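# Lay the towel flat, lengthwise forward, away from basket

## Task

Finish with the towel lying flat on the table in a single layer, its long edges running straight away from the robot toward the far table edge. No part of it may hang off the table or overlap the basket when viewed from above. The basket must stay upright with its entire base resting on the table. Then release everything and pull both hands away.

## Robot and tools

Robot: two arms side by side. left_arm, on the +y side, carries a left hand. right_arm, on the -y side, carries a right hand. Each hand is a four-digit hand with 16 servo hinges: index, middle and ring fingers plus a thumb. The objects are a towel and a basket on the table.

Scene frame: the origin sits at table-top height, halfway between the arms' nominal bases. +x points out over the table, away from the robot, so the far edge lies toward +x. +z is up. The +y side is the left arm's side, which is not necessarily the left of any image. The true bases are offset slightly: left_arm at (-0.017, +0.288, +0.003) m and right_arm at (+0.023, -0.300, +0.042) m, each with nearly zero yaw. For the goal, the towel's long edges should be parallel to x.

Hand point axes, right hand: +z runs along the straight fingers toward the tips. +y points out of the palm face. +x runs across the palm, away from the thumb. On the left hand +x points toward the thumb, which mirrors the wrist mast's x values. The mast is a rigid part near the wrist on the palm side and can collide with things. Straight fingertips reach about 0.12 m past the hand point along +z. Only the last 3 cm of each digit is rubber.

execute_actions(actions, cameras). actions is a list of actions. Each action is a table of at most 15 rows, one row per 1/30 s control step, so an action lasts 0.5 s. If fewer rows are given, the final row is held for the remaining steps. Every row is one flat list of exactly 48 numbers in [-1, 1] that covers both arms, even when only one arm moves. The order is:
1-6: left_arm dx, dy, dz, rx, ry, rz.
7-22: left hand hinge goals.
23: left current_limit. 24: left speed.
25-30: right_arm dx, dy, dz, rx, ry, rz.
31-46: right hand hinge goals.
47: right current_limit. 48: right speed.

Arm numbers are offsets, not poses. They are measured along the scene frame's axes from that arm's Hand target as it stood when the action began. Every row of an action is counted from that same starting target, not from the row before. Sending the same offset in a later action therefore moves the arm further. Scale: 1.0 equals 0.6 m for dx, dy, dz and 180 degrees for rx, ry, rz. rx, ry, rz form a single rotation vector, turned about the target's position. A translation longer than 1.0 may be shortened along its direction. Each step, orientation commands are clipped to within 40 degrees of the measured orientation. Position takes priority over orientation when both cannot be reached. An all-zero arm part re-requests the current target. If the hand point rests short of the target, send the missing distance as a new offset. Very small moves may not start at all.

Hand numbers are absolute goal angles. For each hinge, -1 and +1 map linearly onto its two stops. Order per hand: index_mcp, index_abd, index_pip, index_dip, middle_mcp, middle_abd, middle_pip, middle_dip, ring_mcp, ring_abd, ring_pip, ring_dip, thumb_cmc, thumb_axl, thumb_mcp, thumb_ipl.
- Straight values: _mcp -0.75, _abd 0.00, _pip -0.58, _dip -0.70.
- Thumb straight values: thumb_cmc -0.71, thumb_axl -0.68, thumb_mcp -0.23, thumb_ipl -0.17.
- Moving toward +1 curls the fingers into the palm. On _abd, +1 swings a finger away from the thumb. thumb_cmc toward +1 brings the thumb round in front of the palm.
- A 0 is a real goal, not "keep as is". To leave a hand unchanged, echo its hand_goal, hand_current_limit and hand_speed.
Anything higher is treated as 67.3.

current_limit maps -1..+1 onto 0..550 mA, with a floor of 11 mA. Very low values may leave fingers too weak to lift. speed maps to (speed+1)/2 of 8.5 rad/s. Both values start at +0.4 and -0.6 and stay as last written.

cameras: a list of names (cam_high, cam_left_wrist, cam_right_wrist), or ["all"], or []. With an empty actions list, all images are returned by default. Otherwise none are returned unless asked for. An unknown camera name invalidates the whole call.

zoom_image(camera, region): returns an enlarged view of [x0, y0, x1, y1] pixels from that camera's latest image. The region can be at most 504x504, with the origin at the top-left. cam_high is 672x504; the wrist cameras are 616x616 fisheye.

read_manual(section): returns licence text only. finished_scene(scene=1): ends the scene permanently. The result must hold with the robot no longer touching anything.

Results:
- end_effector_position (m) and end_effector_quat_wxyz, in the scene frame. These can be off by a few cm, more at long reach.
- Hand target: the last commanded pose after clipping. New offsets count from here.
- Joint positions, velocities ("within noise" when still) and torques. Torques include gravity and have per-unit offsets. Torques 3 and 4 wrap at ±28 N m.
- Step readings of the position during motion.
- Per hand, one entry per motor in the order above: hand_goal, hand_measured, hand_current_ma (positive means pushing toward -1) and hand_state (moving / goal / blocked / overload). Also hand_current_limit and hand_speed.
- A finger presses only while its goal lies past the object's surface. Repeating the measured values instead of the goals relaxes the grip.

Cautions:
- The right arm's elbow sags, so the hand ends up below the command. Command higher where needed.
- Resting offsets of a few cm are normal and do not mean contact.
- A motor at 495 mA or more for 5 s shuts down for 10 s.
- Arms heat up when holding loads, stretched out, or straining toward unreachable poses. MOTOR HOT appears at 85 °C. At 100 °C that arm drops and stays faulted for 30-60 s or more.
- Never let the arms or hands press or collide with each other, and never close one hand on the other's fingers.
- Avoid hard hits on the table, stand or heavy items. Don't drop things or release them while they are moving.
- Anything left off the table means failure.
- If an arm stops, hand commands sent meanwhile are discarded.
The robot holds its last command during that time.
- Finish by opening both hands and lifting them clear of the towel and basket.

Each tool is called after "Emit:" by a JSON object that holds its "method" and its "body".

## Session

Emit:
{"method": "execute_actions", "body": {"actions": []}}

Scene clock: 0.00 s.
left_arm: end_effector_position=(+0.6208, +0.3867, +0.3250) hand_goal=(-0.754, +0.000, -0.576, -0.696, -0.754, +0.000, -0.576, -0.696, -0.754, +0.000, -0.576, -0.696, -0.714, -0.678, -0.226, -0.168) hand_measured=(-0.754, +0.000, -0.576, -0.696, -0.754, +0.000, -0.576, -0.696, -0.754, +0.000, -0.576, -0.696, -0.714, -0.678, -0.226, -0.168) hand_current_ma=(+0, +0, +0, +0, +0, +0, +0, +0, +0, +0, +0, +0, +0, +0, +0, +0) hand_state=(goal, goal, goal, goal, goal, goal, goal, goal, goal, goal, goal, goal, goal, goal, goal, goal) hand_current_limit=0.40 hand_speed=-0.60 end_effector_quat_wxyz=(+0.032, +0.862, +0.470, +0.186) | right_arm: end_effector_position=(+0.8046, +0.0582, +0.2552) hand_goal=(-0.754, +0.000, -0.576, -0.696, -0.754, +0.000, -0.576, -0.696, -0.754, +0.000, -0.576, -0.696, -0.714, -0.678, -0.226, -0.168) hand_measured=(-0.754, +0.000, -0.576, -0.696, -0.754, +0.000, -0.576, -0.696, -0.754, +0.000, -0.576, -0.696, -0.714, -0.678, -0.226, -0.168) hand_current_ma=(+0, +0, +0, +0, +0, +0, +0, +0, +0, +0, +0, +0, +0, +0, +0, +0) hand_state=(goal, goal, goal, goal, goal, goal, goal, goal, goal, goal, goal, goal, goal, goal, goal, goal) hand_current_limit=0.40 hand_speed=-0.60 end_effector_quat_wxyz=(+0.124, +0.361, +0.705, +0.598)
Joint positions: left_arm=[0.226 1.599 1.647 -1.242 -0.043 0.793] | right_arm=[0.304 2.137 1.562 0.279 -0.509 0.121]
Joint velocities: within noise
Joint torques (N m): no reading
Heat: left arm: hottest wrist pitch 26 °C; right arm: hottest shoulder 28 °C.
Hand target: left_arm +0.6258, +0.3878, +0.3374; +0.035, +0.860, +0.469, +0.197 | right_arm +0.8087, +0.0599, +0.2861; +0.138, +0.347, +0.696, +0.613

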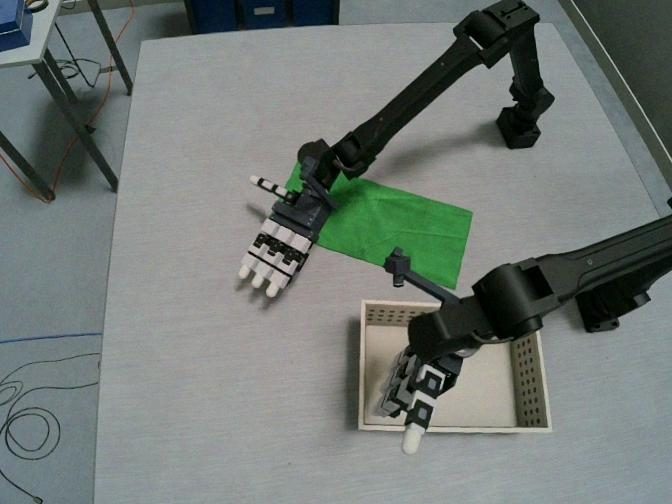

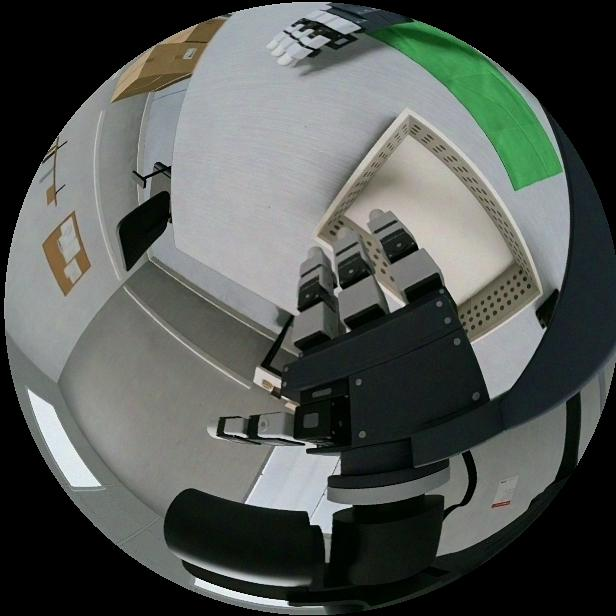

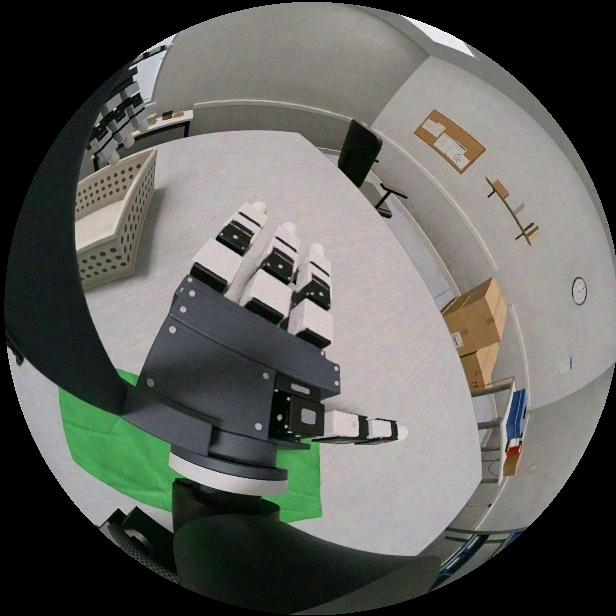

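Emit:
{"method": "zoom_image", "body": {"camera": "cam_high", "region": [220, 120, 500, 330]}}

Emit:
{"method": "zoom_image", "body": {"camera": "cam_left_wrist", "region": [250, 0, 616, 366]}}

Emit:
{"method": "zoom_image", "body": {"camera": "cam_right_wrist", "region": [30, 330, 360, 580]}}

Scaled by 1.800 from the camera's 672x504 image, which has a finer 960x720 frame.

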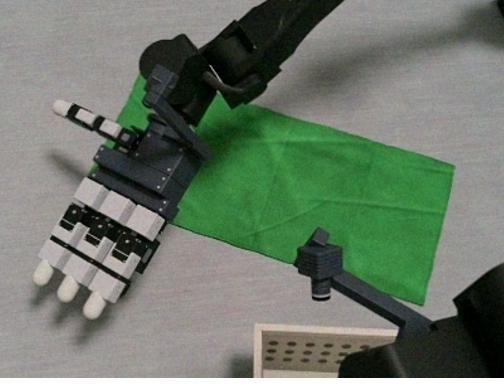

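Scaled by 1.377 from the camera's 616x616 image, which has a finer 880x880 frame.

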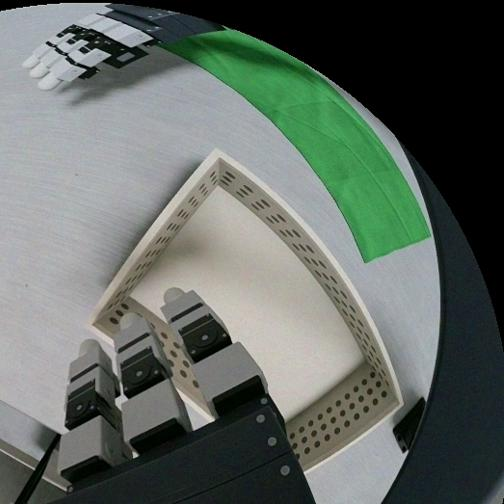

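Scaled by 1.527 from the camera's 616x616 image, which has a finer 880x880 frame.

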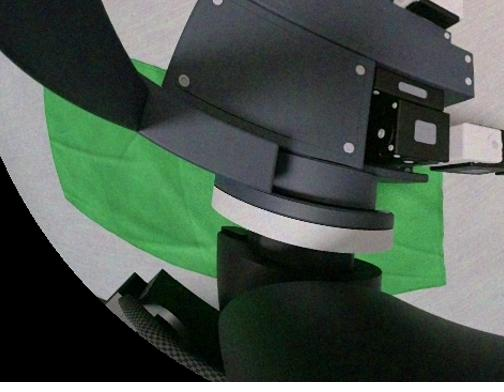

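Emit:
{"method": "execute_actions", "body": {"actions": [[[-0.03,0.012,0.01,-0.005,0.0067,0.0112,-0.754,0,-0.576,-0.696,-0.754,0,-0.576,-0.696,-0.754,0,-0.576,-0.696,-0.714,-0.678,-0.226,-0.168,0.4,-0.6,-0.032,-0.048,0.02,-0.0147,0.0232,-0.0108,-0.754,0,-0.576,-0.696,-0.754,0,-0.576,-0.696,-0.754,0,-0.576,-0.696,-0.714,-0.678,-0.226,-0.168,0.4,-0.6]],[[-0.0616,0.0233,0.004,-0.0093,0.0134,0.0225,-0.754,0,-0.576,-0.696,-0.754,0,-0.576,-0.696,-0.754,0,-0.576,-0.696,-0.714,-0.678,-0.226,-0.168,0.4,-0.6,-0.0646,-0.0958,0.0146,-0.0294,0.0464,-0.0216,-0.754,0,-0.576,-0.696,-0.754,0,-0.576,-0.696,-0.754,0,-0.576,-0.696,-0.714,-0.678,-0.226,-0.168,0.4,-0.6]],[[-0.0616,0.0233,0.004,-0.0093,0.0134,0.0225,-0.754,0,-0.576,-0.696,-0.754,0,-0.576,-0.696,-0.754,0,-0.576,-0.696,-0.714,-0.678,-0.226,-0.168,0.4,-0.6,-0.0646,-0.0958,0.0146,-0.0294,0.0464,-0.0216,-0.754,0,-0.576,-0.696,-0.754,0,-0.576,-0.696,-0.754,0,-0.576,-0.696,-0.714,-0.678,-0.226,-0.168,0.4,-0.6]]], "cameras": ["cam_high"]}}

Scene clock: 101.90 s.
left_arm: end_effector_position=(+0.5383, +0.4203, +0.3442) hand_goal=(-0.754, +0.000, -0.576, -0.696, -0.754, +0.000, -0.576, -0.696, -0.754, +0.000, -0.576, -0.696, -0.714, -0.678, -0.226, -0.168) hand_measured=(-0.754, +0.000, -0.576, -0.696, -0.754, +0.000, -0.576, -0.696, -0.754, +0.000, -0.576, -0.696, -0.714, -0.678, -0.224, -0.168) hand_current_ma=(+0, +0, +0, +0, +0, +0, +0, +0, +0, +0, +0, +0, +0, +0, +1, +0) hand_state=(goal, goal, goal, goal, goal, goal, goal, goal, goal, goal, goal, goal, goal, goal, goal, goal) hand_current_limit=0.40 hand_speed=-0.60 end_effector_quat_wxyz=(+0.023, +0.828, +0.543, +0.139) | right_arm: end_effector_position=(+0.7130, -0.0781, +0.3031) hand_goal=(-0.754, +0.000, -0.576, -0.696, -0.754, +0.000, -0.576, -0.696, -0.754, +0.000, -0.576, -0.696, -0.714, -0.678, -0.226, -0.168) hand_measured=(-0.762, +0.000, -0.576, -0.696, -0.760, +0.000, -0.576, -0.696, -0.762, +0.000, -0.576, -0.696, -0.722, -0.678, -0.224, -0.168) hand_current_ma=(-6, +0, +0, +0, -6, +0, +0, +0, -6, +0, +0, +0, -5, +0, +0, +0) hand_state=(goal, goal, goal, goal, goal, goal, goal, goal, goal, goal, goal, goal, goal, goal, goal, goal) hand_current_limit=0.40 hand_speed=-0.60 end_effector_quat_wxyz=(+0.090, +0.497, +0.743, +0.439)
Joint positions: left_arm=[0.304 1.454 1.568 -1.404 -0.036 0.704] | right_arm=[0.188 1.677 1.295 -0.331 -0.418 0.05]
Joint torques (N m): left_arm=[-0.73 -13.92 8.58 0.39 0.03 -0.05] | right_arm=[-1.61 -17.26 10.55 1.44 -0.21 -0.18]
Heat: left arm: hottest elbow 35 °C; right arm: hottest shoulder 36 °C.
Hand target: left_arm +0.5339, +0.4229, +0.3483; +0.025, +0.823, +0.551, +0.137 | right_arm +0.7120, -0.0839, +0.3154; +0.100, +0.491, +0.744, +0.442
Off the commanded pose: left_arm 0.006 m, 1 deg | right_arm 0.014 m, 1 deg.
Step readings (end_effector_position of left_arm | right_arm):
0: (+0.6208, +0.3867, +0.3250) | (+0.8046, +0.0582, +0.2552)
1: (+0.6208, +0.3867, +0.3250) | (+0.8046, +0.0582, +0.2551)
2: (+0.6207, +0.3867, +0.3249) | (+0.8047, +0.0579, +0.2547)
4: (+0.6194, +0.3867, +0.3242) | (+0.8024, +0.0557, +0.2523)
8: (+0.6155, +0.3872, +0.3247) | (+0.7928, +0.0503, +0.2557)
15: (+0.6122, +0.3882, +0.3305) | (+0.7888, +0.0468, +0.2822)
16: (+0.6118, +0.3885, +0.3310) | (+0.7884, +0.0458, +0.2834)
17: (+0.6099, +0.3888, +0.3304) | (+0.7869, +0.0430, +0.2820)
19: (+0.6020, +0.3905, +0.3291) | (+0.7764, +0.0325, +0.2734)
23: (+0.5832, +0.3993, +0.3311) | (+0.7575, +0.0049, +0.2674)
30: (+0.5749, +0.4065, +0.3439) | (+0.7562, -0.0214, +0.2957)
31: (+0.5746, +0.4065, +0.3440) | (+0.7555, -0.0230, +0.2972)
32: (+0.5726, +0.4076, +0.3426) | (+0.7537, -0.0258, +0.2963)
34: (+0.5646, +0.4077, +0.3376) | (+0.7421, -0.0349, +0.2887)
38: (+0.5467, +0.4135, +0.3336) | (+0.7190, -0.0556, +0.2838)
45: (+0.5387, +0.4203, +0.3439) | (+0.7141, -0.0773, +0.3044)
Images, in order (width x height): cam_high 672x504.

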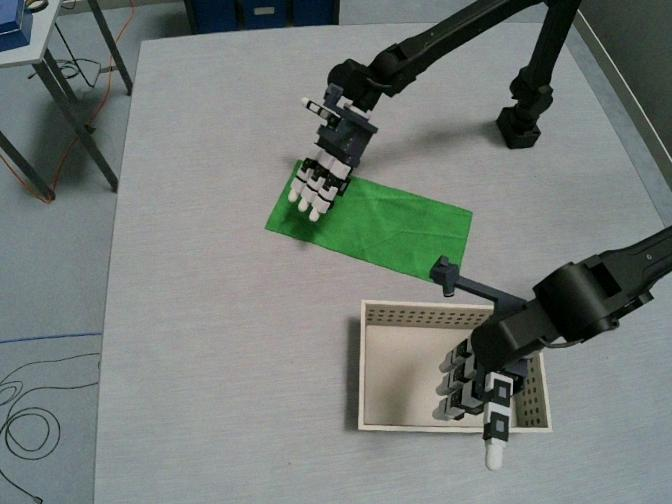

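Emit:
{"method": "execute_actions", "body": {"actions": [[[-0.0616,0.0233,0.004,-0.0093,0.0134,0.0225,-0.754,0,-0.576,-0.696,-0.754,0,-0.576,-0.696,-0.754,0,-0.576,-0.696,-0.714,-0.678,-0.226,-0.168,0.4,-0.6,-0.0646,-0.0958,0.0146,-0.0294,0.0464,-0.0216,-0.754,0,-0.576,-0.696,-0.754,0,-0.576,-0.696,-0.754,0,-0.576,-0.696,-0.714,-0.678,-0.226,-0.168,0.4,-0.6]],[[-0.0616,0.0233,0.004,-0.0093,0.0134,0.0225,-0.754,0,-0.576,-0.696,-0.754,0,-0.576,-0.696,-0.754,0,-0.576,-0.696,-0.714,-0.678,-0.226,-0.168,0.4,-0.6,-0.0646,-0.0958,0.0146,-0.0294,0.0464,-0.0216,-0.754,0,-0.576,-0.696,-0.754,0,-0.576,-0.696,-0.754,0,-0.576,-0.696,-0.714,-0.678,-0.226,-0.168,0.4,-0.6]],[[-0.0616,0.0233,0.004,-0.0093,0.0134,0.0225,-0.754,0,-0.576,-0.696,-0.754,0,-0.576,-0.696,-0.754,0,-0.576,-0.696,-0.714,-0.678,-0.226,-0.168,0.4,-0.6,-0.0646,-0.0958,0.0146,-0.0294,0.0464,-0.0216,-0.754,0,-0.576,-0.696,-0.754,0,-0.576,-0.696,-0.754,0,-0.576,-0.696,-0.714,-0.678,-0.226,-0.168,0.4,-0.6]],[[-0.0616,0.0233,0.004,-0.0093,0.0134,0.0225,-0.754,0,-0.576,-0.696,-0.754,0,-0.576,-0.696,-0.754,0,-0.576,-0.696,-0.714,-0.678,-0.226,-0.168,0.4,-0.6,-0.0646,-0.0958,0.0146,-0.0294,0.0464,-0.0216,-0.754,0,-0.576,-0.696,-0.754,0,-0.576,-0.696,-0.754,0,-0.576,-0.696,-0.714,-0.678,-0.226,-0.168,0.4,-0.6]],[[-0.0616,0.0233,0.004,-0.0093,0.0134,0.0225,-0.754,0,-0.576,-0.696,-0.754,0,-0.576,-0.696,-0.754,0,-0.576,-0.696,-0.714,-0.678,-0.226,-0.168,0.4,-0.6,-0.0646,-0.0958,0.0146,-0.0294,0.0464,-0.0216,-0.754,0,-0.576,-0.696,-0.754,0,-0.576,-0.696,-0.754,0,-0.576,-0.696,-0.714,-0.678,-0.226,-0.168,0.4,-0.6]]], "cameras": ["all"]}}

Emit:
{"method": "zoom_image", "body": {"camera": "cam_high", "region": [220, 120, 500, 330]}}

Scene clock: 122.33 s.
left_arm: end_effector_position=(+0.3530, +0.4924, +0.3588) hand_goal=(-0.754, +0.000, -0.576, -0.696, -0.754, +0.000, -0.576, -0.696, -0.754, +0.000, -0.576, -0.696, -0.714, -0.678, -0.226, -0.168) hand_measured=(-0.754, +0.000, -0.576, -0.696, -0.754, +0.000, -0.576, -0.696, -0.754, +0.000, -0.576, -0.696, -0.714, -0.678, -0.224, -0.168) hand_current_ma=(+0, +0, +0, +0, +0, +0, +0, +0, +0, +0, +0, +0, +0, +0, +2, +0) hand_state=(goal, goal, goal, goal, goal, goal, goal, goal, goal, goal, goal, goal, goal, goal, goal, goal) hand_current_limit=0.40 hand_speed=-0.60 end_effector_quat_wxyz=(+0.011, +0.722, +0.690, +0.053) | right_arm: end_effector_position=(+0.5060, -0.3675, +0.3235) hand_goal=(-0.754, +0.000, -0.576, -0.696, -0.754, +0.000, -0.576, -0.696, -0.754, +0.000, -0.576, -0.696, -0.714, -0.678, -0.226, -0.168) hand_measured=(-0.752, +0.000, -0.576, -0.696, -0.754, +0.000, -0.576, -0.696, -0.754, +0.000, -0.576, -0.696, -0.716, -0.678, -0.224, -0.168) hand_current_ma=(+0, +0, +0, +0, +0, +0, +0, +0, +0, +0, +0, +0, -1, +0, +2, +0) hand_state=(goal, goal, goal, goal, goal, goal, goal, goal, goal, goal, goal, goal, goal, goal, goal, goal) hand_current_limit=0.40 hand_speed=-0.60 end_effector_quat_wxyz=(-0.018, +0.699, +0.715, +0.021)
Joint positions: left_arm=[0.595 1.18 1.407 -1.688 0.002 0.626] | right_arm=[-0.201 1.386 1.424 -1.612 -0.055 -0.162]
Joint torques (N m): left_arm=[-0.5 -7.94 8.02 0.18 0.05 0.05] | right_arm=[-1.73 -11.58 15.56 -0.47 0.11 -0.14]
Heat: left arm: hottest elbow 34 °C; right arm: hottest shoulder 35 °C.
Hand target: left_arm +0.3491, +0.4928, +0.3603; +0.003, +0.719, +0.695, +0.012 | right_arm +0.5182, -0.3714, +0.3591; +0.009, +0.694, +0.718, +0.041
Off the commanded pose: left_arm 0.004 m, 5 deg | right_arm 0.038 m, 4 deg.
joint sent to its limit (left arm) — joint 4 (wrist pitch), lower limit. The joint targets are off in orientation, not in position.
Step readings (end_effector_position of left_arm | right_arm):
0: (+0.5383, +0.4203, +0.3442) | (+0.7130, -0.0781, +0.3031)
1: (+0.5380, +0.4204, +0.3438) | (+0.7126, -0.0783, +0.3020)
2: (+0.5361, +0.4215, +0.3431) | (+0.7110, -0.0814, +0.2993)
4: (+0.5280, +0.4215, +0.3393) | (+0.7011, -0.0901, +0.2919)
8: (+0.5100, +0.4286, +0.3377) | (+0.6817, -0.1147, +0.2925)
15: (+0.5015, +0.4347, +0.3474) | (+0.6737, -0.1382, +0.3125)
16: (+0.5010, +0.4348, +0.3474) | (+0.6728, -0.1387, +0.3116)
17: (+0.4991, +0.4357, +0.3466) | (+0.6701, -0.1420, +0.3076)
19: (+0.4911, +0.4358, +0.3429) | (+0.6583, -0.1499, +0.2984)
23: (+0.4733, +0.4438, +0.3416) | (+0.6401, -0.1747, +0.2961)
30: (+0.4645, +0.4492, +0.3498) | (+0.6293, -0.1968, +0.3076)
31: (+0.4641, +0.4492, +0.3496) | (+0.6283, -0.1973, +0.3064)
32: (+0.4621, +0.4499, +0.3488) | (+0.6251, -0.2007, +0.3023)
34: (+0.4544, +0.4503, +0.3460) | (+0.6115, -0.2088, +0.2930)
38: (+0.4365, +0.4589, +0.3452) | (+0.5903, -0.2355, +0.2873)
45: (+0.4276, +0.4634, +0.3525) | (+0.5815, -0.2547, +0.2968)
46: (+0.4272, +0.4635, +0.3523) | (+0.5810, -0.2551, +0.2972)
47: (+0.4255, +0.4643, +0.3514) | (+0.5784, -0.2586, +0.2969)
49: (+0.4179, +0.4652, +0.3488) | (+0.5671, -0.2670, +0.2944)
53: (+0.3996, +0.4739, +0.3481) | (+0.5490, -0.2942, +0.2974)
60: (+0.3908, +0.4781, +0.3555) | (+0.5450, -0.3114, +0.3106)
61: (+0.3905, +0.4782, +0.3553) | (+0.5442, -0.3121, +0.3109)
62: (+0.3890, +0.4788, +0.3543) | (+0.5410, -0.3153, +0.3110)
64: (+0.3813, +0.4801, +0.3499) | (+0.5290, -0.3244, +0.3100)
68: (+0.3625, +0.4892, +0.3494) | (+0.5129, -0.3520, +0.3154)
75: (+0.3532, +0.4925, +0.3595) | (+0.5069, -0.3683, +0.3234)
camera_calibration:
cam_left_wrist: T_world_to_cam=[[-0.64653, -0.749928, -0.140026, 0.622198], [-0.62325, 0.413366, 0.663843, -0.265017], [-0.439952, 0.516465, -0.734647, 0.290045], [0, 0, 0, 1]] pos_world=[0.364704, 0.426355, 0.476134]
cam_right_wrist: T_world_to_cam=[[0.678542, -0.730789, -0.0743524, -0.552265], [-0.502545, -0.535659, 0.678615, -0.202291], [-0.535752, -0.423103, -0.730721, 0.474902], [0, 0, 0, 1]] pos_world=[0.527504, -0.311016, 0.443236]

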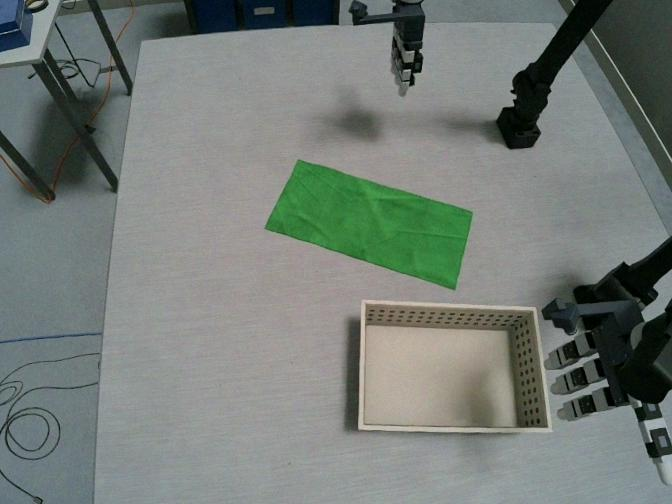

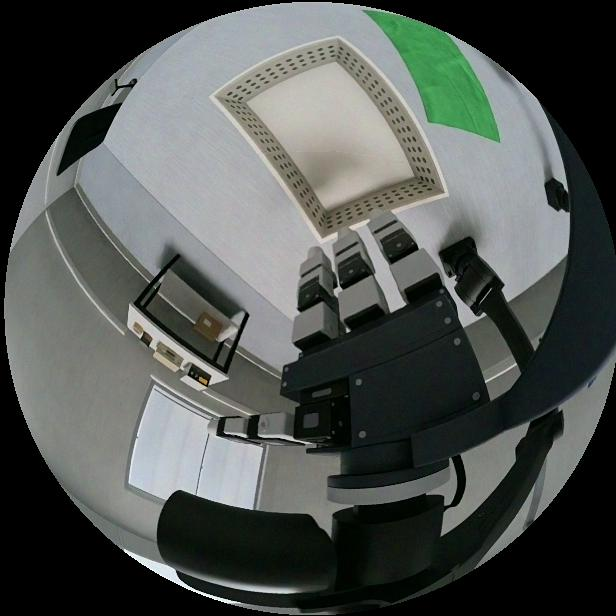

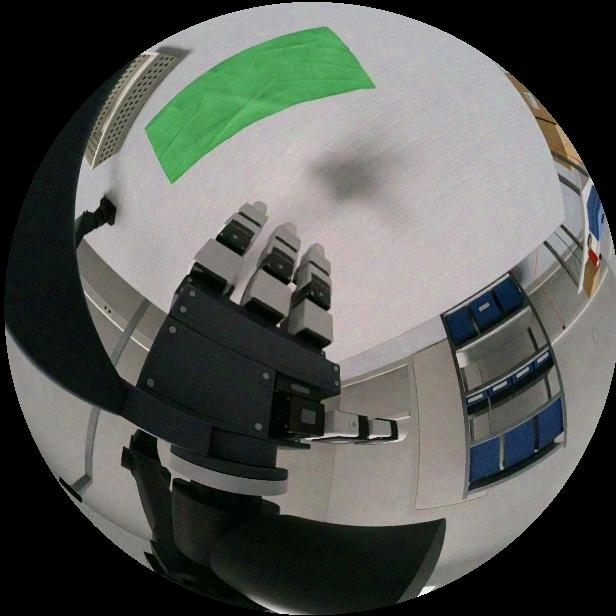

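Scaled by 1.800 from the camera's 672x504 image, which has a finer 960x720 frame.

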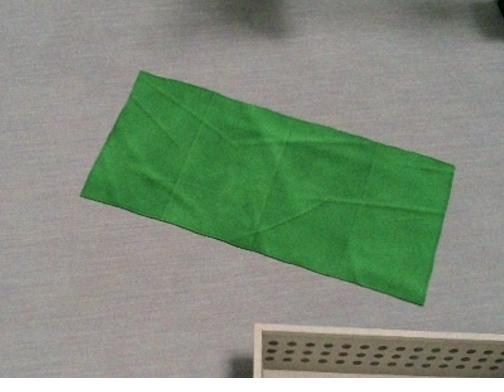

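Emit:
{"method": "zoom_image", "body": {"camera": "cam_high", "region": [360, 180, 490, 300]}}

Emit:
{"method": "zoom_image", "body": {"camera": "cam_high", "region": [255, 150, 385, 270]}}

Emit:
{"method": "zoom_image", "body": {"camera": "cam_right_wrist", "region": [130, 10, 390, 200]}}

Emit:
{"method": "zoom_image", "body": {"camera": "cam_left_wrist", "region": [350, 0, 520, 160]}}

Scaled by 3.877 from the camera's 672x504 image, which has a finer 960x720 frame.

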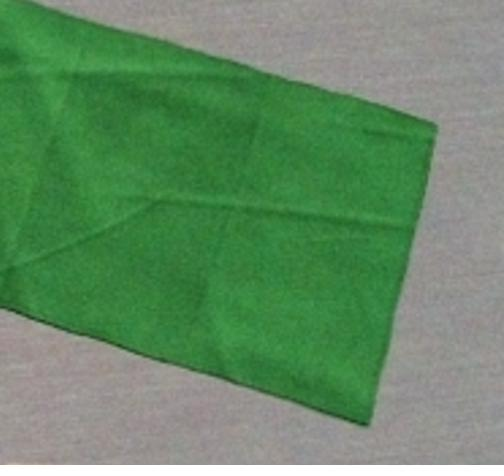

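Scaled by 3.877 from the camera's 672x504 image, which has a finer 960x720 frame.

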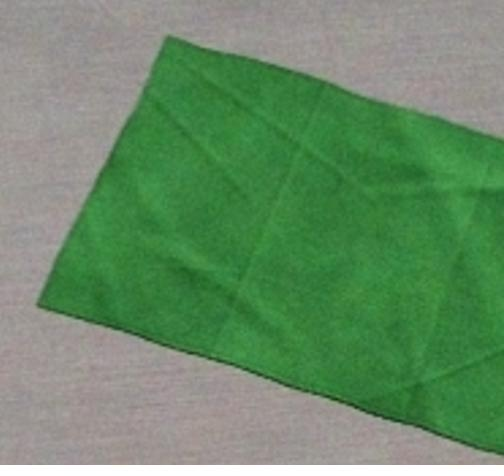

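Scaled by 1.938 from the camera's 616x616 image, which has a finer 880x880 frame.

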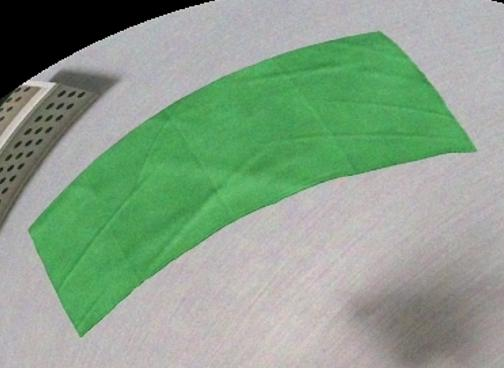

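Scaled by 2.965 from the camera's 616x616 image, which has a finer 880x880 frame.

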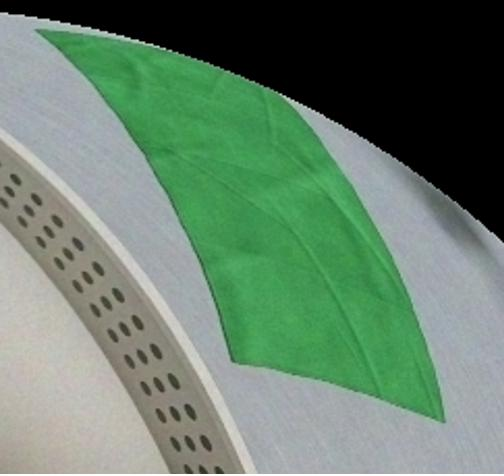

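Emit:
{"method": "execute_actions", "body": {"actions": [[[0.0013,-0.05,0,-0.0003,0.0009,-0.016,-0.342,0,-0.576,-0.696,-0.342,0,-0.576,-0.696,-0.342,0,-0.576,-0.696,-0.714,-0.678,-0.226,-0.168,0.0,-0.6,0.0389,0.045,-0.031,-0.0012,0.0032,-0.0187,-0.342,0,-0.576,-0.696,-0.342,0,-0.576,-0.696,-0.342,0,-0.576,-0.696,-0.714,-0.678,-0.226,-0.168,0.0,-0.6]],[[0.0026,-0.0911,0,-0.0003,0.0009,-0.016,-0.342,0,-0.576,-0.696,-0.342,0,-0.576,-0.696,-0.342,0,-0.576,-0.696,-0.714,-0.678,-0.226,-0.168,0.0,-0.6,0.0389,0.045,-0.031,-0.0012,0.0032,-0.0187,-0.342,0,-0.576,-0.696,-0.342,0,-0.576,-0.696,-0.342,0,-0.576,-0.696,-0.714,-0.678,-0.226,-0.168,0.0,-0.6]],[[0.0026,-0.0911,0,-0.0003,0.0009,-0.016,-0.342,0,-0.576,-0.696,-0.342,0,-0.576,-0.696,-0.342,0,-0.576,-0.696,-0.714,-0.678,-0.226,-0.168,0.0,-0.6,0.0389,0.045,-0.031,-0.0012,0.0032,-0.0187,-0.342,0,-0.576,-0.696,-0.342,0,-0.576,-0.696,-0.342,0,-0.576,-0.696,-0.714,-0.678,-0.226,-0.168,0.0,-0.6]],[[0.0026,-0.0911,0,-0.0003,0.0009,-0.016,-0.342,0,-0.576,-0.696,-0.342,0,-0.576,-0.696,-0.342,0,-0.576,-0.696,-0.714,-0.678,-0.226,-0.168,0.0,-0.6,0.0389,0.045,-0.031,-0.0012,0.0032,-0.0187,-0.342,0,-0.576,-0.696,-0.342,0,-0.576,-0.696,-0.342,0,-0.576,-0.696,-0.714,-0.678,-0.226,-0.168,0.0,-0.6]],[[0.0026,-0.0911,0,-0.0003,0.0009,-0.016,-0.342,0,-0.576,-0.696,-0.342,0,-0.576,-0.696,-0.342,0,-0.576,-0.696,-0.714,-0.678,-0.226,-0.168,0.0,-0.6,0.0389,0.045,-0.031,-0.0012,0.0032,-0.0187,-0.342,0,-0.576,-0.696,-0.342,0,-0.576,-0.696,-0.342,0,-0.576,-0.696,-0.714,-0.678,-0.226,-0.168,0.0,-0.6]],[[0.0026,-0.1111,-0.03,-0.0003,0.0009,-0.016,-0.342,0,-0.576,-0.696,-0.342,0,-0.576,-0.696,-0.342,0,-0.576,-0.696,-0.714,-0.678,-0.226,-0.168,0.0,-0.6,0.0389,0.045,-0.031,-0.0012,0.0032,-0.0187,-0.342,0,-0.576,-0.696,-0.342,0,-0.576,-0.696,-0.342,0,-0.576,-0.696,-0.714,-0.678,-0.226,-0.168,0.0,-0.6]],[[0.0026,-0.1111,-0.09,-0.0003,0.0009,-0.016,-0.342,0,-0.576,-0.696,-0.342,0,-0.576,-0.696,-0.342,0,-0.576,-0.696,-0.714,-0.678,-0.226,-0.168,0.0,-0.6,0.0389,0.045,-0.031,-0.0012,0.0032,-0.0187,-0.342,0,-0.576,-0.696,-0.342,0,-0.576,-0.696,-0.342,0,-0.576,-0.696,-0.714,-0.678,-0.226,-0.168,0.0,-0.6]],[[0.0026,-0.0911,-0.09,-0.0003,0.0009,-0.016,-0.342,0,-0.576,-0.696,-0.342,0,-0.576,-0.696,-0.342,0,-0.576,-0.696,-0.714,-0.678,-0.226,-0.168,0.0,-0.6,0.0389,0.045,-0.031,-0.0012,0.0032,-0.0187,-0.342,0,-0.576,-0.696,-0.342,0,-0.576,-0.696,-0.342,0,-0.576,-0.696,-0.714,-0.678,-0.226,-0.168,0.0,-0.6]]], "cameras": ["all"]}}

Scene clock: 236.97 s.
left_arm: end_effector_position=(+0.3553, +0.0583, +0.2306) hand_goal=(-0.342, +0.000, -0.576, -0.696, -0.342, +0.000, -0.576, -0.696, -0.342, +0.000, -0.576, -0.696, -0.714, -0.678, -0.226, -0.168) hand_measured=(-0.350, +0.000, -0.576, -0.696, -0.350, +0.000, -0.576, -0.696, -0.348, +0.000, -0.576, -0.696, -0.716, -0.678, -0.224, -0.168) hand_current_ma=(-6, +0, +0, +0, -7, +0, +0, +0, -5, +0, +0, +0, -1, +0, +2, +0) hand_state=(goal, goal, goal, goal, goal, goal, goal, goal, goal, goal, goal, goal, goal, goal, goal, goal) hand_current_limit=0.00 hand_speed=-0.60 end_effector_quat_wxyz=(-0.009, +0.847, +0.531, -0.003) | right_arm: end_effector_position=(+0.6910, -0.1655, +0.1874) hand_goal=(-0.342, +0.000, -0.576, -0.696, -0.342, +0.000, -0.576, -0.696, -0.342, +0.000, -0.576, -0.696, -0.714, -0.678, -0.226, -0.168) hand_measured=(-0.348, +0.000, -0.576, -0.696, -0.346, +0.000, -0.576, -0.696, -0.346, +0.000, -0.576, -0.696, -0.714, -0.678, -0.224, -0.168) hand_current_ma=(-4, +0, +0, +0, -3, +0, +0, +0, -3, +0, +0, +0, +0, +0, +2, +0) hand_state=(goal, goal, goal, goal, goal, goal, goal, goal, goal, goal, goal, goal, goal, goal, goal, goal) hand_current_limit=0.00 hand_speed=-0.60 end_effector_quat_wxyz=(-0.007, +0.841, +0.540, -0.023)
Joint positions: left_arm=[-0.626 1.288 1.191 -1.493 0 -0.189] | right_arm=[0.247 2.065 1.969 -1.523 -0.002 0.737]
Joint torques (N m): left_arm=[-1.38 -8.76 8.55 0.77 -0.21 -0.09] | right_arm=[0.21 -20.13 15.01 -0.57 0.36 0.25]
Heat: left arm: hottest elbow 30 °C; right arm: hottest elbow 42 °C.
Hand target: left_arm +0.3609, +0.0561, +0.2344; +0.000, +0.843, +0.537, +0.001 | right_arm +0.7049, -0.1554, +0.2104; +0.000, +0.843, +0.537, -0.001
Off the commanded pose: left_arm 0.007 m, 1 deg | right_arm 0.029 m, 3 deg.
Step readings (end_effector_position of left_arm | right_arm):
0: (+0.3530, +0.4924, +0.3588) | (+0.5059, -0.3675, +0.3235)
1: (+0.3530, +0.4924, +0.3586) | (+0.5059, -0.3675, +0.3235)
2: (+0.3527, +0.4918, +0.3578) | (+0.5059, -0.3673, +0.3234)
4: (+0.3516, +0.4875, +0.3549) | (+0.5075, -0.3658, +0.3230)
8: (+0.3526, +0.4730, +0.3526) | (+0.5163, -0.3522, +0.3194)
15: (+0.3529, +0.4664, +0.3567) | (+0.5217, -0.3433, +0.3104)
16: (+0.3530, +0.4657, +0.3564) | (+0.5218, -0.3439, +0.3101)
17: (+0.3528, +0.4642, +0.3556) | (+0.5226, -0.3433, +0.3098)
19: (+0.3530, +0.4514, +0.3522) | (+0.5274, -0.3421, +0.3095)
23: (+0.3554, +0.4182, +0.3520) | (+0.5401, -0.3269, +0.3026)
30: (+0.3543, +0.4091, +0.3590) | (+0.5443, -0.3169, +0.2897)
31: (+0.3544, +0.4088, +0.3587) | (+0.5442, -0.3173, +0.2899)
32: (+0.3543, +0.4075, +0.3577) | (+0.5450, -0.3172, +0.2901)
34: (+0.3551, +0.3948, +0.3547) | (+0.5503, -0.3164, +0.2913)
38: (+0.3572, +0.3612, +0.3531) | (+0.5640, -0.3029, +0.2865)
45: (+0.3565, +0.3539, +0.3570) | (+0.5677, -0.2916, +0.2721)
46: (+0.3566, +0.3535, +0.3570) | (+0.5676, -0.2921, +0.2717)
47: (+0.3567, +0.3523, +0.3567) | (+0.5682, -0.2920, +0.2719)
49: (+0.3575, +0.3391, +0.3555) | (+0.5737, -0.2911, +0.2731)
53: (+0.3584, +0.3046, +0.3550) | (+0.5881, -0.2789, +0.2690)
60: (+0.3584, +0.2982, +0.3558) | (+0.5910, -0.2666, +0.2541)
61: (+0.3584, +0.2980, +0.3558) | (+0.5911, -0.2670, +0.2539)
62: (+0.3585, +0.2967, +0.3558) | (+0.5918, -0.2668, +0.2538)
64: (+0.3585, +0.2834, +0.3558) | (+0.5977, -0.2657, +0.2549)
68: (+0.3564, +0.2488, +0.3558) | (+0.6125, -0.2541, +0.2517)
75: (+0.3556, +0.2429, +0.3558) | (+0.6148, -0.2414, +0.2364)
76: (+0.3555, +0.2426, +0.3558) | (+0.6149, -0.2415, +0.2361)
77: (+0.3554, +0.2412, +0.3556) | (+0.6159, -0.2415, +0.2360)
79: (+0.3541, +0.2255, +0.3536) | (+0.6227, -0.2396, +0.2372)
83: (+0.3503, +0.1839, +0.3434) | (+0.6371, -0.2292, +0.2341)
90: (+0.3543, +0.1756, +0.3311) | (+0.6394, -0.2161, +0.2187)
91: (+0.3542, +0.1756, +0.3311) | (+0.6395, -0.2160, +0.2185)
92: (+0.3540, +0.1743, +0.3306) | (+0.6406, -0.2156, +0.2181)
94: (+0.3524, +0.1611, +0.3263) | (+0.6483, -0.2127, +0.2195)
98: (+0.3479, +0.1220, +0.3037) | (+0.6635, -0.2029, +0.2167)
105: (+0.3533, +0.1100, +0.2825) | (+0.6647, -0.1911, +0.2016)
106: (+0.3537, +0.1100, +0.2825) | (+0.6646, -0.1908, +0.2008)
107: (+0.3549, +0.1078, +0.2817) | (+0.6653, -0.1901, +0.2003)
109: (+0.3573, +0.0979, +0.2750) | (+0.6731, -0.1855, +0.2014)
113: (+0.3520, +0.0704, +0.2495) | (+0.6897, -0.1759, +0.1991)
120: (+0.3548, +0.0578, +0.2305) | (+0.6895, -0.1662, +0.1843)
camera_calibration:
cam_left_wrist: T_world_to_cam=[[-0.900179, -0.43463, -0.0278462, 0.326071], [-0.325537, 0.629003, 0.705961, -0.127193], [-0.289316, 0.644556, -0.707703, 0.353889], [0, 0, 0, 1]] pos_world=[0.354502, -0.00637613, 0.349321]
cam_right_wrist: T_world_to_cam=[[0.28828, -0.956782, -0.038255, -0.314818], [-0.633057, -0.220411, 0.742063, 0.221806], [-0.718424, -0.189705, -0.669238, 0.713421], [0, 0, 0, 1]] pos_world=[0.74371, -0.116984, 0.300811]

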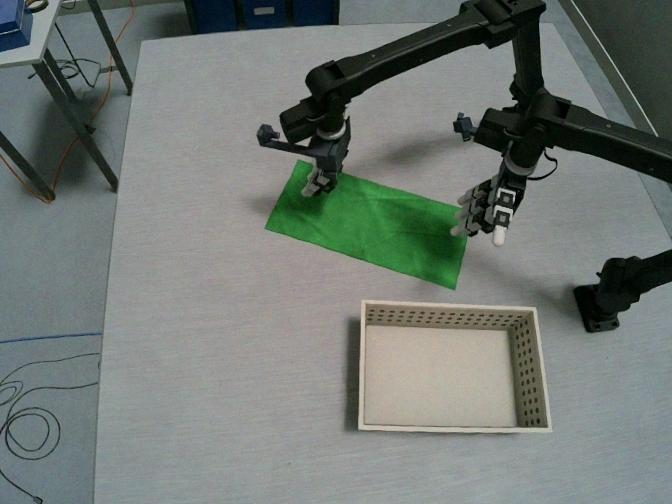

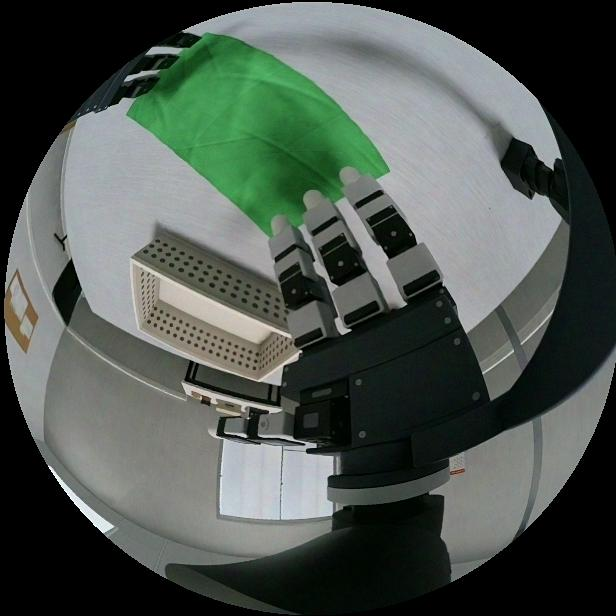

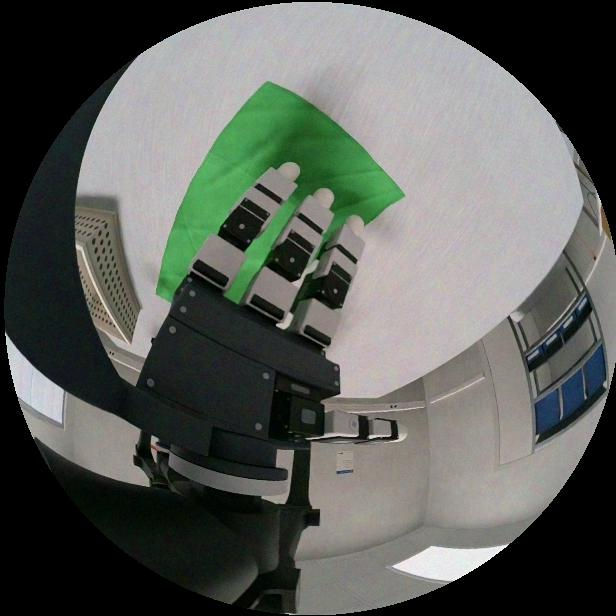

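Emit:
{"method": "execute_actions", "body": {"actions": [[[0.003,-0.0012,-0.0556,0,0,0,-0.342,0,-0.576,-0.696,-0.342,0,-0.576,-0.696,-0.342,0,-0.576,-0.696,-0.714,-0.678,-0.226,-0.168,-0.1,-0.6,0.0078,0.0056,-0.0333,0.004,0.003,0.003,-0.342,0,-0.576,-0.696,-0.342,0,-0.576,-0.696,-0.342,0,-0.576,-0.696,-0.714,-0.678,-0.226,-0.168,-0.1,-0.6]],[[0.003,-0.0012,-0.0556,0,0,0,-0.342,0,-0.576,-0.696,-0.342,0,-0.576,-0.696,-0.342,0,-0.576,-0.696,-0.714,-0.678,-0.226,-0.168,-0.1,-0.6,0.0078,0.0056,-0.0333,0,0,0,-0.342,0,-0.576,-0.696,-0.342,0,-0.576,-0.696,-0.342,0,-0.576,-0.696,-0.714,-0.678,-0.226,-0.168,-0.1,-0.6]],[[0.003,-0.0012,-0.0556,0,0,0,-0.342,0,-0.576,-0.696,-0.342,0,-0.576,-0.696,-0.342,0,-0.576,-0.696,-0.714,-0.678,-0.226,-0.168,-0.1,-0.6,0.0078,0.0056,-0.0333,0,0,0,-0.342,0,-0.576,-0.696,-0.342,0,-0.576,-0.696,-0.342,0,-0.576,-0.696,-0.714,-0.678,-0.226,-0.168,-0.1,-0.6]]], "cameras": ["all"]}}

Scene clock: 273.47 s.
left_arm: end_effector_position=(+0.3605, +0.0544, +0.1351) hand_goal=(-0.342, +0.000, -0.576, -0.696, -0.342, +0.000, -0.576, -0.696, -0.342, +0.000, -0.576, -0.696, -0.714, -0.678, -0.226, -0.168) hand_measured=(-0.348, +0.000, -0.576, -0.696, -0.350, +0.000, -0.576, -0.696, -0.348, +0.000, -0.576, -0.696, -0.716, -0.678, -0.224, -0.168) hand_current_ma=(-6, +0, +0, +0, -7, +0, +0, +0, -5, +0, +0, +0, -1, +0, +2, +0) hand_state=(goal, goal, goal, goal, goal, goal, goal, goal, goal, goal, goal, goal, goal, goal, goal, goal) hand_current_limit=-0.10 hand_speed=-0.60 end_effector_quat_wxyz=(-0.004, +0.847, +0.531, -0.001) | right_arm: end_effector_position=(+0.7084, -0.1575, +0.1448) hand_goal=(-0.342, +0.000, -0.576, -0.696, -0.342, +0.000, -0.576, -0.696, -0.342, +0.000, -0.576, -0.696, -0.714, -0.678, -0.226, -0.168) hand_measured=(-0.348, +0.000, -0.576, -0.696, -0.346, +0.000, -0.576, -0.696, -0.340, -0.006, -0.572, -0.696, -0.714, -0.678, -0.224, -0.168) hand_current_ma=(-4, +0, +0, +0, -3, +0, +0, +0, +2, -4, +2, +0, +0, +0, +2, +0) hand_state=(goal, goal, goal, goal, goal, goal, goal, goal, goal, goal, goal, goal, goal, goal, goal, goal) hand_current_limit=-0.10 hand_speed=-0.60 end_effector_quat_wxyz=(-0.012, +0.841, +0.540, -0.016)
Joint positions: left_arm=[-0.626 1.358 0.996 -1.218 0 -0.189] | right_arm=[0.247 2.132 1.969 -1.445 -0.014 0.738]
Joint torques (N m): left_arm=[-0.79 -8.88 7.68 0.73 -0.26 -0.02] | right_arm=[0.21 -19.78 12.46 0.21 0.24 0.2]
Heat: left arm: hottest elbow 32 °C; right arm: hottest elbow 39 °C.
Hand target: left_arm +0.3662, +0.0540, +0.1341; +0.000, +0.843, +0.537, +0.001 | right_arm +0.7189, -0.1451, +0.1505; -0.007, +0.841, +0.541, -0.001
Off the commanded pose: left_arm 0.006 m, 1 deg | right_arm 0.017 m, 2 deg.
Step readings (end_effector_position of left_arm | right_arm):
0: (+0.3553, +0.0583, +0.2306) | (+0.6910, -0.1655, +0.1874)
1: (+0.3554, +0.0582, +0.2304) | (+0.6910, -0.1655, +0.1874)
2: (+0.3564, +0.0575, +0.2293) | (+0.6910, -0.1655, +0.1871)
4: (+0.3583, +0.0560, +0.2237) | (+0.6909, -0.1648, +0.1859)
8: (+0.3558, +0.0579, +0.2081) | (+0.6918, -0.1637, +0.1800)
15: (+0.3572, +0.0569, +0.2032) | (+0.6925, -0.1633, +0.1710)
16: (+0.3575, +0.0567, +0.2029) | (+0.6926, -0.1633, +0.1710)
17: (+0.3583, +0.0561, +0.2017) | (+0.6933, -0.1630, +0.1705)
19: (+0.3596, +0.0551, +0.1953) | (+0.6962, -0.1621, +0.1702)
23: (+0.3572, +0.0569, +0.1767) | (+0.6999, -0.1609, +0.1655)
30: (+0.3586, +0.0559, +0.1682) | (+0.7009, -0.1606, +0.1562)
31: (+0.3590, +0.0556, +0.1681) | (+0.7010, -0.1606, +0.1560)
32: (+0.3598, +0.0550, +0.1671) | (+0.7016, -0.1604, +0.1556)
34: (+0.3614, +0.0537, +0.1618) | (+0.7045, -0.1594, +0.1545)
38: (+0.3596, +0.0551, +0.1447) | (+0.7079, -0.1583, +0.1494)
45: (+0.3602, +0.0547, +0.1350) | (+0.7084, -0.1575, +0.1448)
camera_calibration:
cam_left_wrist: T_world_to_cam=[[-0.89977, -0.435146, -0.0325874, 0.326957], [-0.331568, 0.633225, 0.699349, -0.0527615], [-0.283684, 0.640058, -0.714037, 0.289443], [0, 0, 0, 1]] pos_world=[0.358803, -0.00957627, 0.254227]
cam_right_wrist: T_world_to_cam=[[0.288035, -0.956282, -0.0506062, -0.311776], [-0.637959, -0.23103, 0.734597, 0.269059], [-0.714174, -0.179305, -0.676613, 0.698544], [0, 0, 0, 1]] pos_world=[0.760333, -0.110733, 0.259216]

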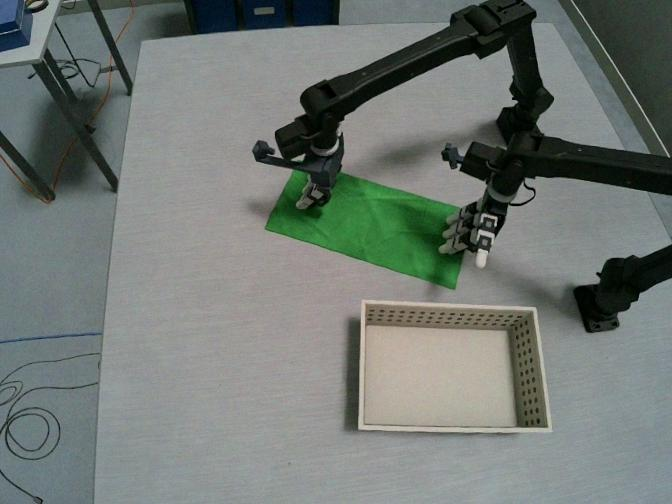

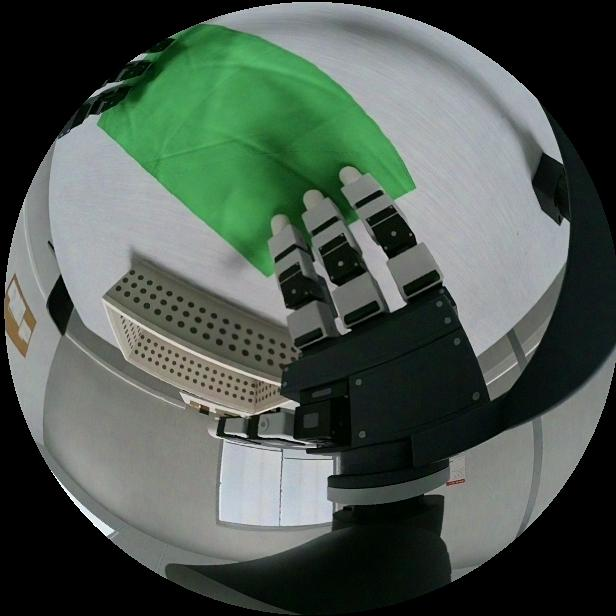

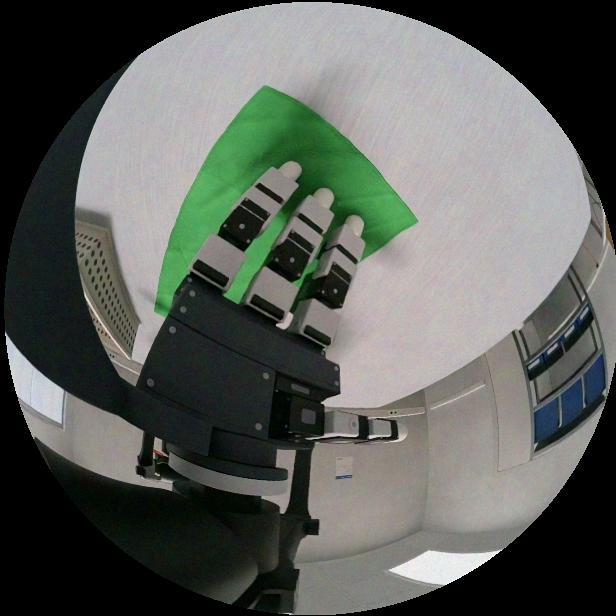

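Emit:
{"method": "zoom_image", "body": {"camera": "cam_high", "region": [240, 120, 380, 250]}}

Emit:
{"method": "zoom_image", "body": {"camera": "cam_right_wrist", "region": [200, 80, 430, 280]}}

Emit:
{"method": "zoom_image", "body": {"camera": "cam_high", "region": [400, 150, 520, 300]}}

Scaled by 3.600 from the camera's 672x504 image, which has a finer 960x720 frame.

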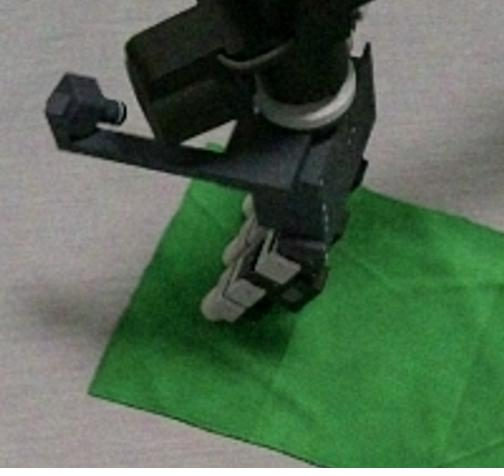

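Scaled by 2.191 from the camera's 616x616 image, which has a finer 880x880 frame.

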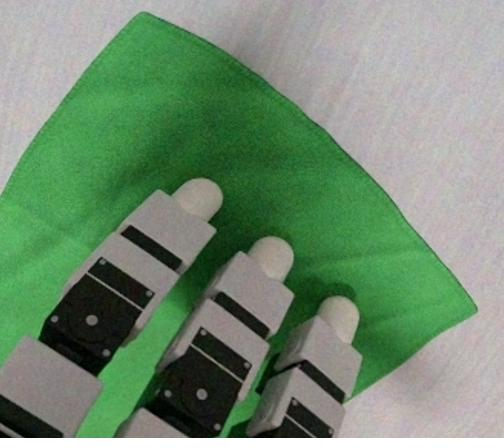

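Scaled by 3.360 from the camera's 672x504 image, which has a finer 960x720 frame.

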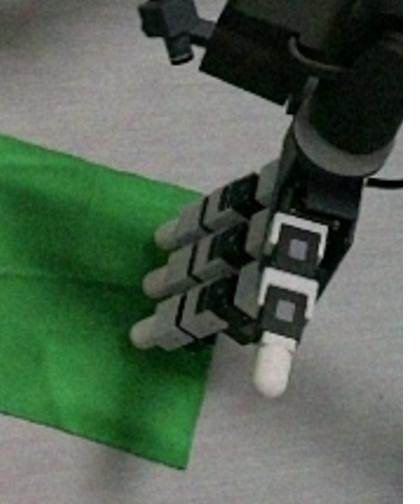

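Emit:
{"method": "execute_actions", "body": {"actions": [[[0,0,-0.0333,0,0,0,-0.342,0,-0.576,-0.696,-0.342,0,-0.576,-0.696,-0.342,0,-0.576,-0.696,-0.714,-0.678,-0.226,-0.168,-0.1,-0.6,0,0,-0.0167,0,0,0,-0.342,0,-0.576,-0.696,-0.342,0,-0.576,-0.696,-0.342,0,-0.576,-0.696,-0.714,-0.678,-0.226,-0.168,-0.1,-0.6]]]}}

Scene clock: 294.53 s.
left_arm: end_effector_position=(+0.3619, +0.0534, +0.1221) hand_goal=(-0.342, +0.000, -0.576, -0.696, -0.342, +0.000, -0.576, -0.696, -0.342, +0.000, -0.576, -0.696, -0.714, -0.678, -0.226, -0.168) hand_measured=(-0.348, +0.000, -0.576, -0.696, -0.344, +0.000, -0.576, -0.696, -0.340, +0.000, -0.574, -0.696, -0.716, -0.678, -0.224, -0.168) hand_current_ma=(-4, +0, +0, +0, -1, +0, +0, +0, +1, +0, +1, +0, -1, +0, +2, +0) hand_state=(goal, goal, goal, goal, goal, goal, goal, goal, goal, goal, goal, goal, goal, goal, goal, goal) hand_current_limit=-0.10 hand_speed=-0.60 end_effector_quat_wxyz=(+0.001, +0.847, +0.531, +0.001) | right_arm: end_effector_position=(+0.7134, -0.1559, +0.1451) hand_goal=(-0.342, +0.000, -0.576, -0.696, -0.342, +0.000, -0.576, -0.696, -0.342, +0.000, -0.576, -0.696, -0.714, -0.678, -0.226, -0.168) hand_measured=(-0.348, +0.000, -0.576, -0.696, -0.346, +0.000, -0.576, -0.696, -0.342, -0.008, -0.574, -0.696, -0.714, -0.678, -0.224, -0.168) hand_current_ma=(-4, +0, +0, +0, -3, +0, +0, +0, +0, -4, +1, +0, +0, +0, +2, +0) hand_state=(goal, goal, goal, goal, goal, goal, goal, goal, goal, goal, goal, goal, goal, goal, goal, goal) hand_current_limit=-0.10 hand_speed=-0.60 end_effector_quat_wxyz=(-0.009, +0.841, +0.540, -0.006)
Joint positions: left_arm=[-0.626 1.369 0.968 -1.166 0 -0.189] | right_arm=[0.247 2.132 1.969 -1.424 -0.014 0.738]
Joint torques (N m): left_arm=[-0.97 -8.06 6.98 1.03 -0.24 -0.06] | right_arm=[0.38 -19.49 11.08 0.35 0.25 0.19]
Heat: left arm: hottest elbow 32 °C; right arm: hottest elbow 37 °C.
Hand target: left_arm +0.3663, +0.0539, +0.1141; +0.000, +0.843, +0.537, +0.001 | right_arm +0.7189, -0.1451, +0.1403; -0.007, +0.841, +0.541, -0.001
Off the commanded pose: left_arm 0.009 m, 1 deg | right_arm 0.013 m, 1 deg.
Step readings (end_effector_position of left_arm | right_arm):
0: (+0.3605, +0.0544, +0.1351) | (+0.7084, -0.1575, +0.1448)
1: (+0.3608, +0.0542, +0.1352) | (+0.7085, -0.1575, +0.1448)
2: (+0.3613, +0.0539, +0.1348) | (+0.7088, -0.1574, +0.1448)
4: (+0.3624, +0.0530, +0.1323) | (+0.7101, -0.1570, +0.1450)
8: (+0.3614, +0.0538, +0.1234) | (+0.7124, -0.1562, +0.1452)
15: (+0.3618, +0.0535, +0.1221) | (+0.7133, -0.1559, +0.1451)

Emit:
{"method": "execute_actions", "body": {"actions": [[[0,0,-0.0167,0,0,0,-0.342,0,-0.576,-0.696,-0.342,0,-0.576,-0.696,-0.342,0,-0.576,-0.696,-0.714,-0.678,-0.226,-0.168,-0.1,-0.6,0,0,-0.025,0,0,0,-0.342,0,-0.576,-0.696,-0.342,0,-0.576,-0.696,-0.342,0,-0.576,-0.696,-0.714,-0.678,-0.226,-0.168,-0.1,-0.6]]]}}

Scene clock: 300.37 s.
left_arm: end_effector_position=(+0.3652, +0.0510, +0.1214) hand_goal=(-0.342, +0.000, -0.576, -0.696, -0.342, +0.000, -0.576, -0.696, -0.342, +0.000, -0.576, -0.696, -0.714, -0.678, -0.226, -0.168) hand_measured=(-0.344, +0.000, -0.576, -0.696, -0.340, +0.000, -0.576, -0.696, -0.336, +0.000, -0.572, -0.696, -0.716, -0.678, -0.224, -0.168) hand_current_ma=(-2, +0, +0, +0, +1, +0, +0, +0, +5, +0, +2, +0, -1, +0, +2, +0) hand_state=(goal, goal, goal, goal, goal, goal, goal, goal, goal, goal, goal, goal, goal, goal, goal, goal) hand_current_limit=-0.10 hand_speed=-0.60 end_effector_quat_wxyz=(+0.011, +0.847, +0.531, +0.005) | right_arm: end_effector_position=(+0.7204, -0.1537, +0.1444) hand_goal=(-0.342, +0.000, -0.576, -0.696, -0.342, +0.000, -0.576, -0.696, -0.342, +0.000, -0.576, -0.696, -0.714, -0.678, -0.226, -0.168) hand_measured=(-0.348, +0.000, -0.576, -0.696, -0.346, +0.000, -0.576, -0.696, -0.342, -0.008, -0.574, -0.696, -0.714, -0.678, -0.224, -0.168) hand_current_ma=(-4, +0, +0, +0, -3, +0, +0, +0, +0, -6, +1, +0, +0, +0, +2, +0) hand_state=(goal, goal, goal, goal, goal, goal, goal, goal, goal, goal, goal, goal, goal, goal, goal, goal) hand_current_limit=-0.10 hand_speed=-0.60 end_effector_quat_wxyz=(-0.006, +0.841, +0.540, +0.007)
Joint positions: left_arm=[-0.626 1.369 0.961 -1.138 0 -0.189] | right_arm=[0.247 2.135 1.969 -1.395 -0.014 0.738]
Joint torques (N m): left_arm=[-1.03 -7 6.19 1.06 -0.24 -0.04] | right_arm=[0.32 -19.37 8.9 0.59 0.26 0.19]
Heat: left arm: hottest elbow 32 °C; right arm: hottest elbow 37 °C.
Hand target: left_arm +0.3663, +0.0539, +0.1041; +0.000, +0.843, +0.537, +0.001 | right_arm +0.7189, -0.1451, +0.1253; -0.007, +0.841, +0.541, -0.001
Off the commanded pose: left_arm 0.018 m, 2 deg | right_arm 0.021 m, 1 deg.
Step readings (end_effector_position of left_arm | right_arm):
0: (+0.3619, +0.0534, +0.1221) | (+0.7134, -0.1559, +0.1451)
1: (+0.3619, +0.0534, +0.1222) | (+0.7135, -0.1559, +0.1451)
2: (+0.3622, +0.0531, +0.1220) | (+0.7142, -0.1556, +0.1453)
4: (+0.3632, +0.0524, +0.1216) | (+0.7165, -0.1549, +0.1447)
8: (+0.3647, +0.0513, +0.1215) | (+0.7195, -0.1540, +0.1447)
15: (+0.3652, +0.0509, +0.1214) | (+0.7204, -0.1537, +0.1444)

Emit:
{"method": "execute_actions", "body": {"actions": [[[0,0,0,0,0,0,-0.4,0,-0.576,-0.696,-0.4,0,-0.576,-0.696,-0.4,0,-0.576,-0.696,-0.714,-0.678,-0.226,-0.168,-0.1,-0.6,0,0,-0.0333,0,0,0,-0.342,0,-0.576,-0.696,-0.342,0,-0.576,-0.696,-0.342,0,-0.576,-0.696,-0.714,-0.678,-0.226,-0.168,-0.1,-0.6]]]}}

Scene clock: 311.50 s.
left_arm: end_effector_position=(+0.3665, +0.0500, +0.1225) hand_goal=(-0.400, +0.000, -0.576, -0.696, -0.400, +0.000, -0.576, -0.696, -0.400, +0.000, -0.576, -0.696, -0.714, -0.678, -0.226, -0.168) hand_measured=(-0.372, +0.000, -0.570, -0.694, -0.366, +0.000, -0.568, -0.694, -0.360, +0.000, -0.566, -0.692, -0.716, -0.678, -0.224, -0.168) hand_current_ma=(+48, +0, +5, +1, +63, +0, +6, +1, +77, +0, +10, +2, -1, +0, +2, +0) hand_state=(blocked, goal, goal, goal, blocked, goal, goal, goal, blocked, goal, goal, goal, goal, goal, goal, goal) hand_current_limit=-0.10 hand_speed=-0.60 end_effector_quat_wxyz=(+0.015, +0.847, +0.531, +0.006) | right_arm: end_effector_position=(+0.7214, -0.1514, +0.1390) hand_goal=(-0.342, +0.000, -0.576, -0.696, -0.342, +0.000, -0.576, -0.696, -0.342, +0.000, -0.576, -0.696, -0.714, -0.678, -0.226, -0.168) hand_measured=(-0.348, +0.000, -0.576, -0.696, -0.342, -0.014, -0.576, -0.696, -0.336, -0.028, -0.574, -0.696, -0.714, -0.678, -0.224, -0.168) hand_current_ma=(-4, +0, +0, +0, +0, -12, +0, +0, +5, -32, +1, +0, +0, +0, +2, +0) hand_state=(goal, goal, goal, goal, goal, goal, goal, goal, goal, blocked, goal, goal, goal, goal, goal, goal) hand_current_limit=-0.10 hand_speed=-0.60 end_effector_quat_wxyz=(-0.004, +0.841, +0.541, +0.012)
Joint positions: left_arm=[-0.626 1.368 0.961 -1.132 0 -0.189] | right_arm=[0.25 2.135 1.954 -1.369 -0.014 0.738]
Joint torques (N m): left_arm=[-0.73 -6.83 6.24 0.79 -0.25 -0.05] | right_arm=[0.21 -18.2 7.3 1.44 0.28 0.17]
Heat: left arm: hottest elbow 31 °C; right arm: hottest elbow 35 °C.
Hand target: left_arm +0.3663, +0.0539, +0.1043; +0.000, +0.843, +0.537, +0.001 | right_arm +0.7190, -0.1451, +0.1055; -0.007, +0.841, +0.541, -0.001
Off the commanded pose: left_arm 0.019 m, 2 deg | right_arm 0.034 m, 2 deg.
Step readings (end_effector_position of left_arm | right_arm):
0: (+0.3652, +0.0510, +0.1214) | (+0.7205, -0.1537, +0.1444)
1: (+0.3652, +0.0510, +0.1214) | (+0.7206, -0.1536, +0.1444)
2: (+0.3656, +0.0507, +0.1216) | (+0.7207, -0.1536, +0.1432)
4: (+0.3665, +0.0500, +0.1223) | (+0.7210, -0.1535, +0.1409)
8: (+0.3665, +0.0500, +0.1225) | (+0.7214, -0.1519, +0.1394)
15: (+0.3665, +0.0500, +0.1225) | (+0.7214, -0.1514, +0.1390)


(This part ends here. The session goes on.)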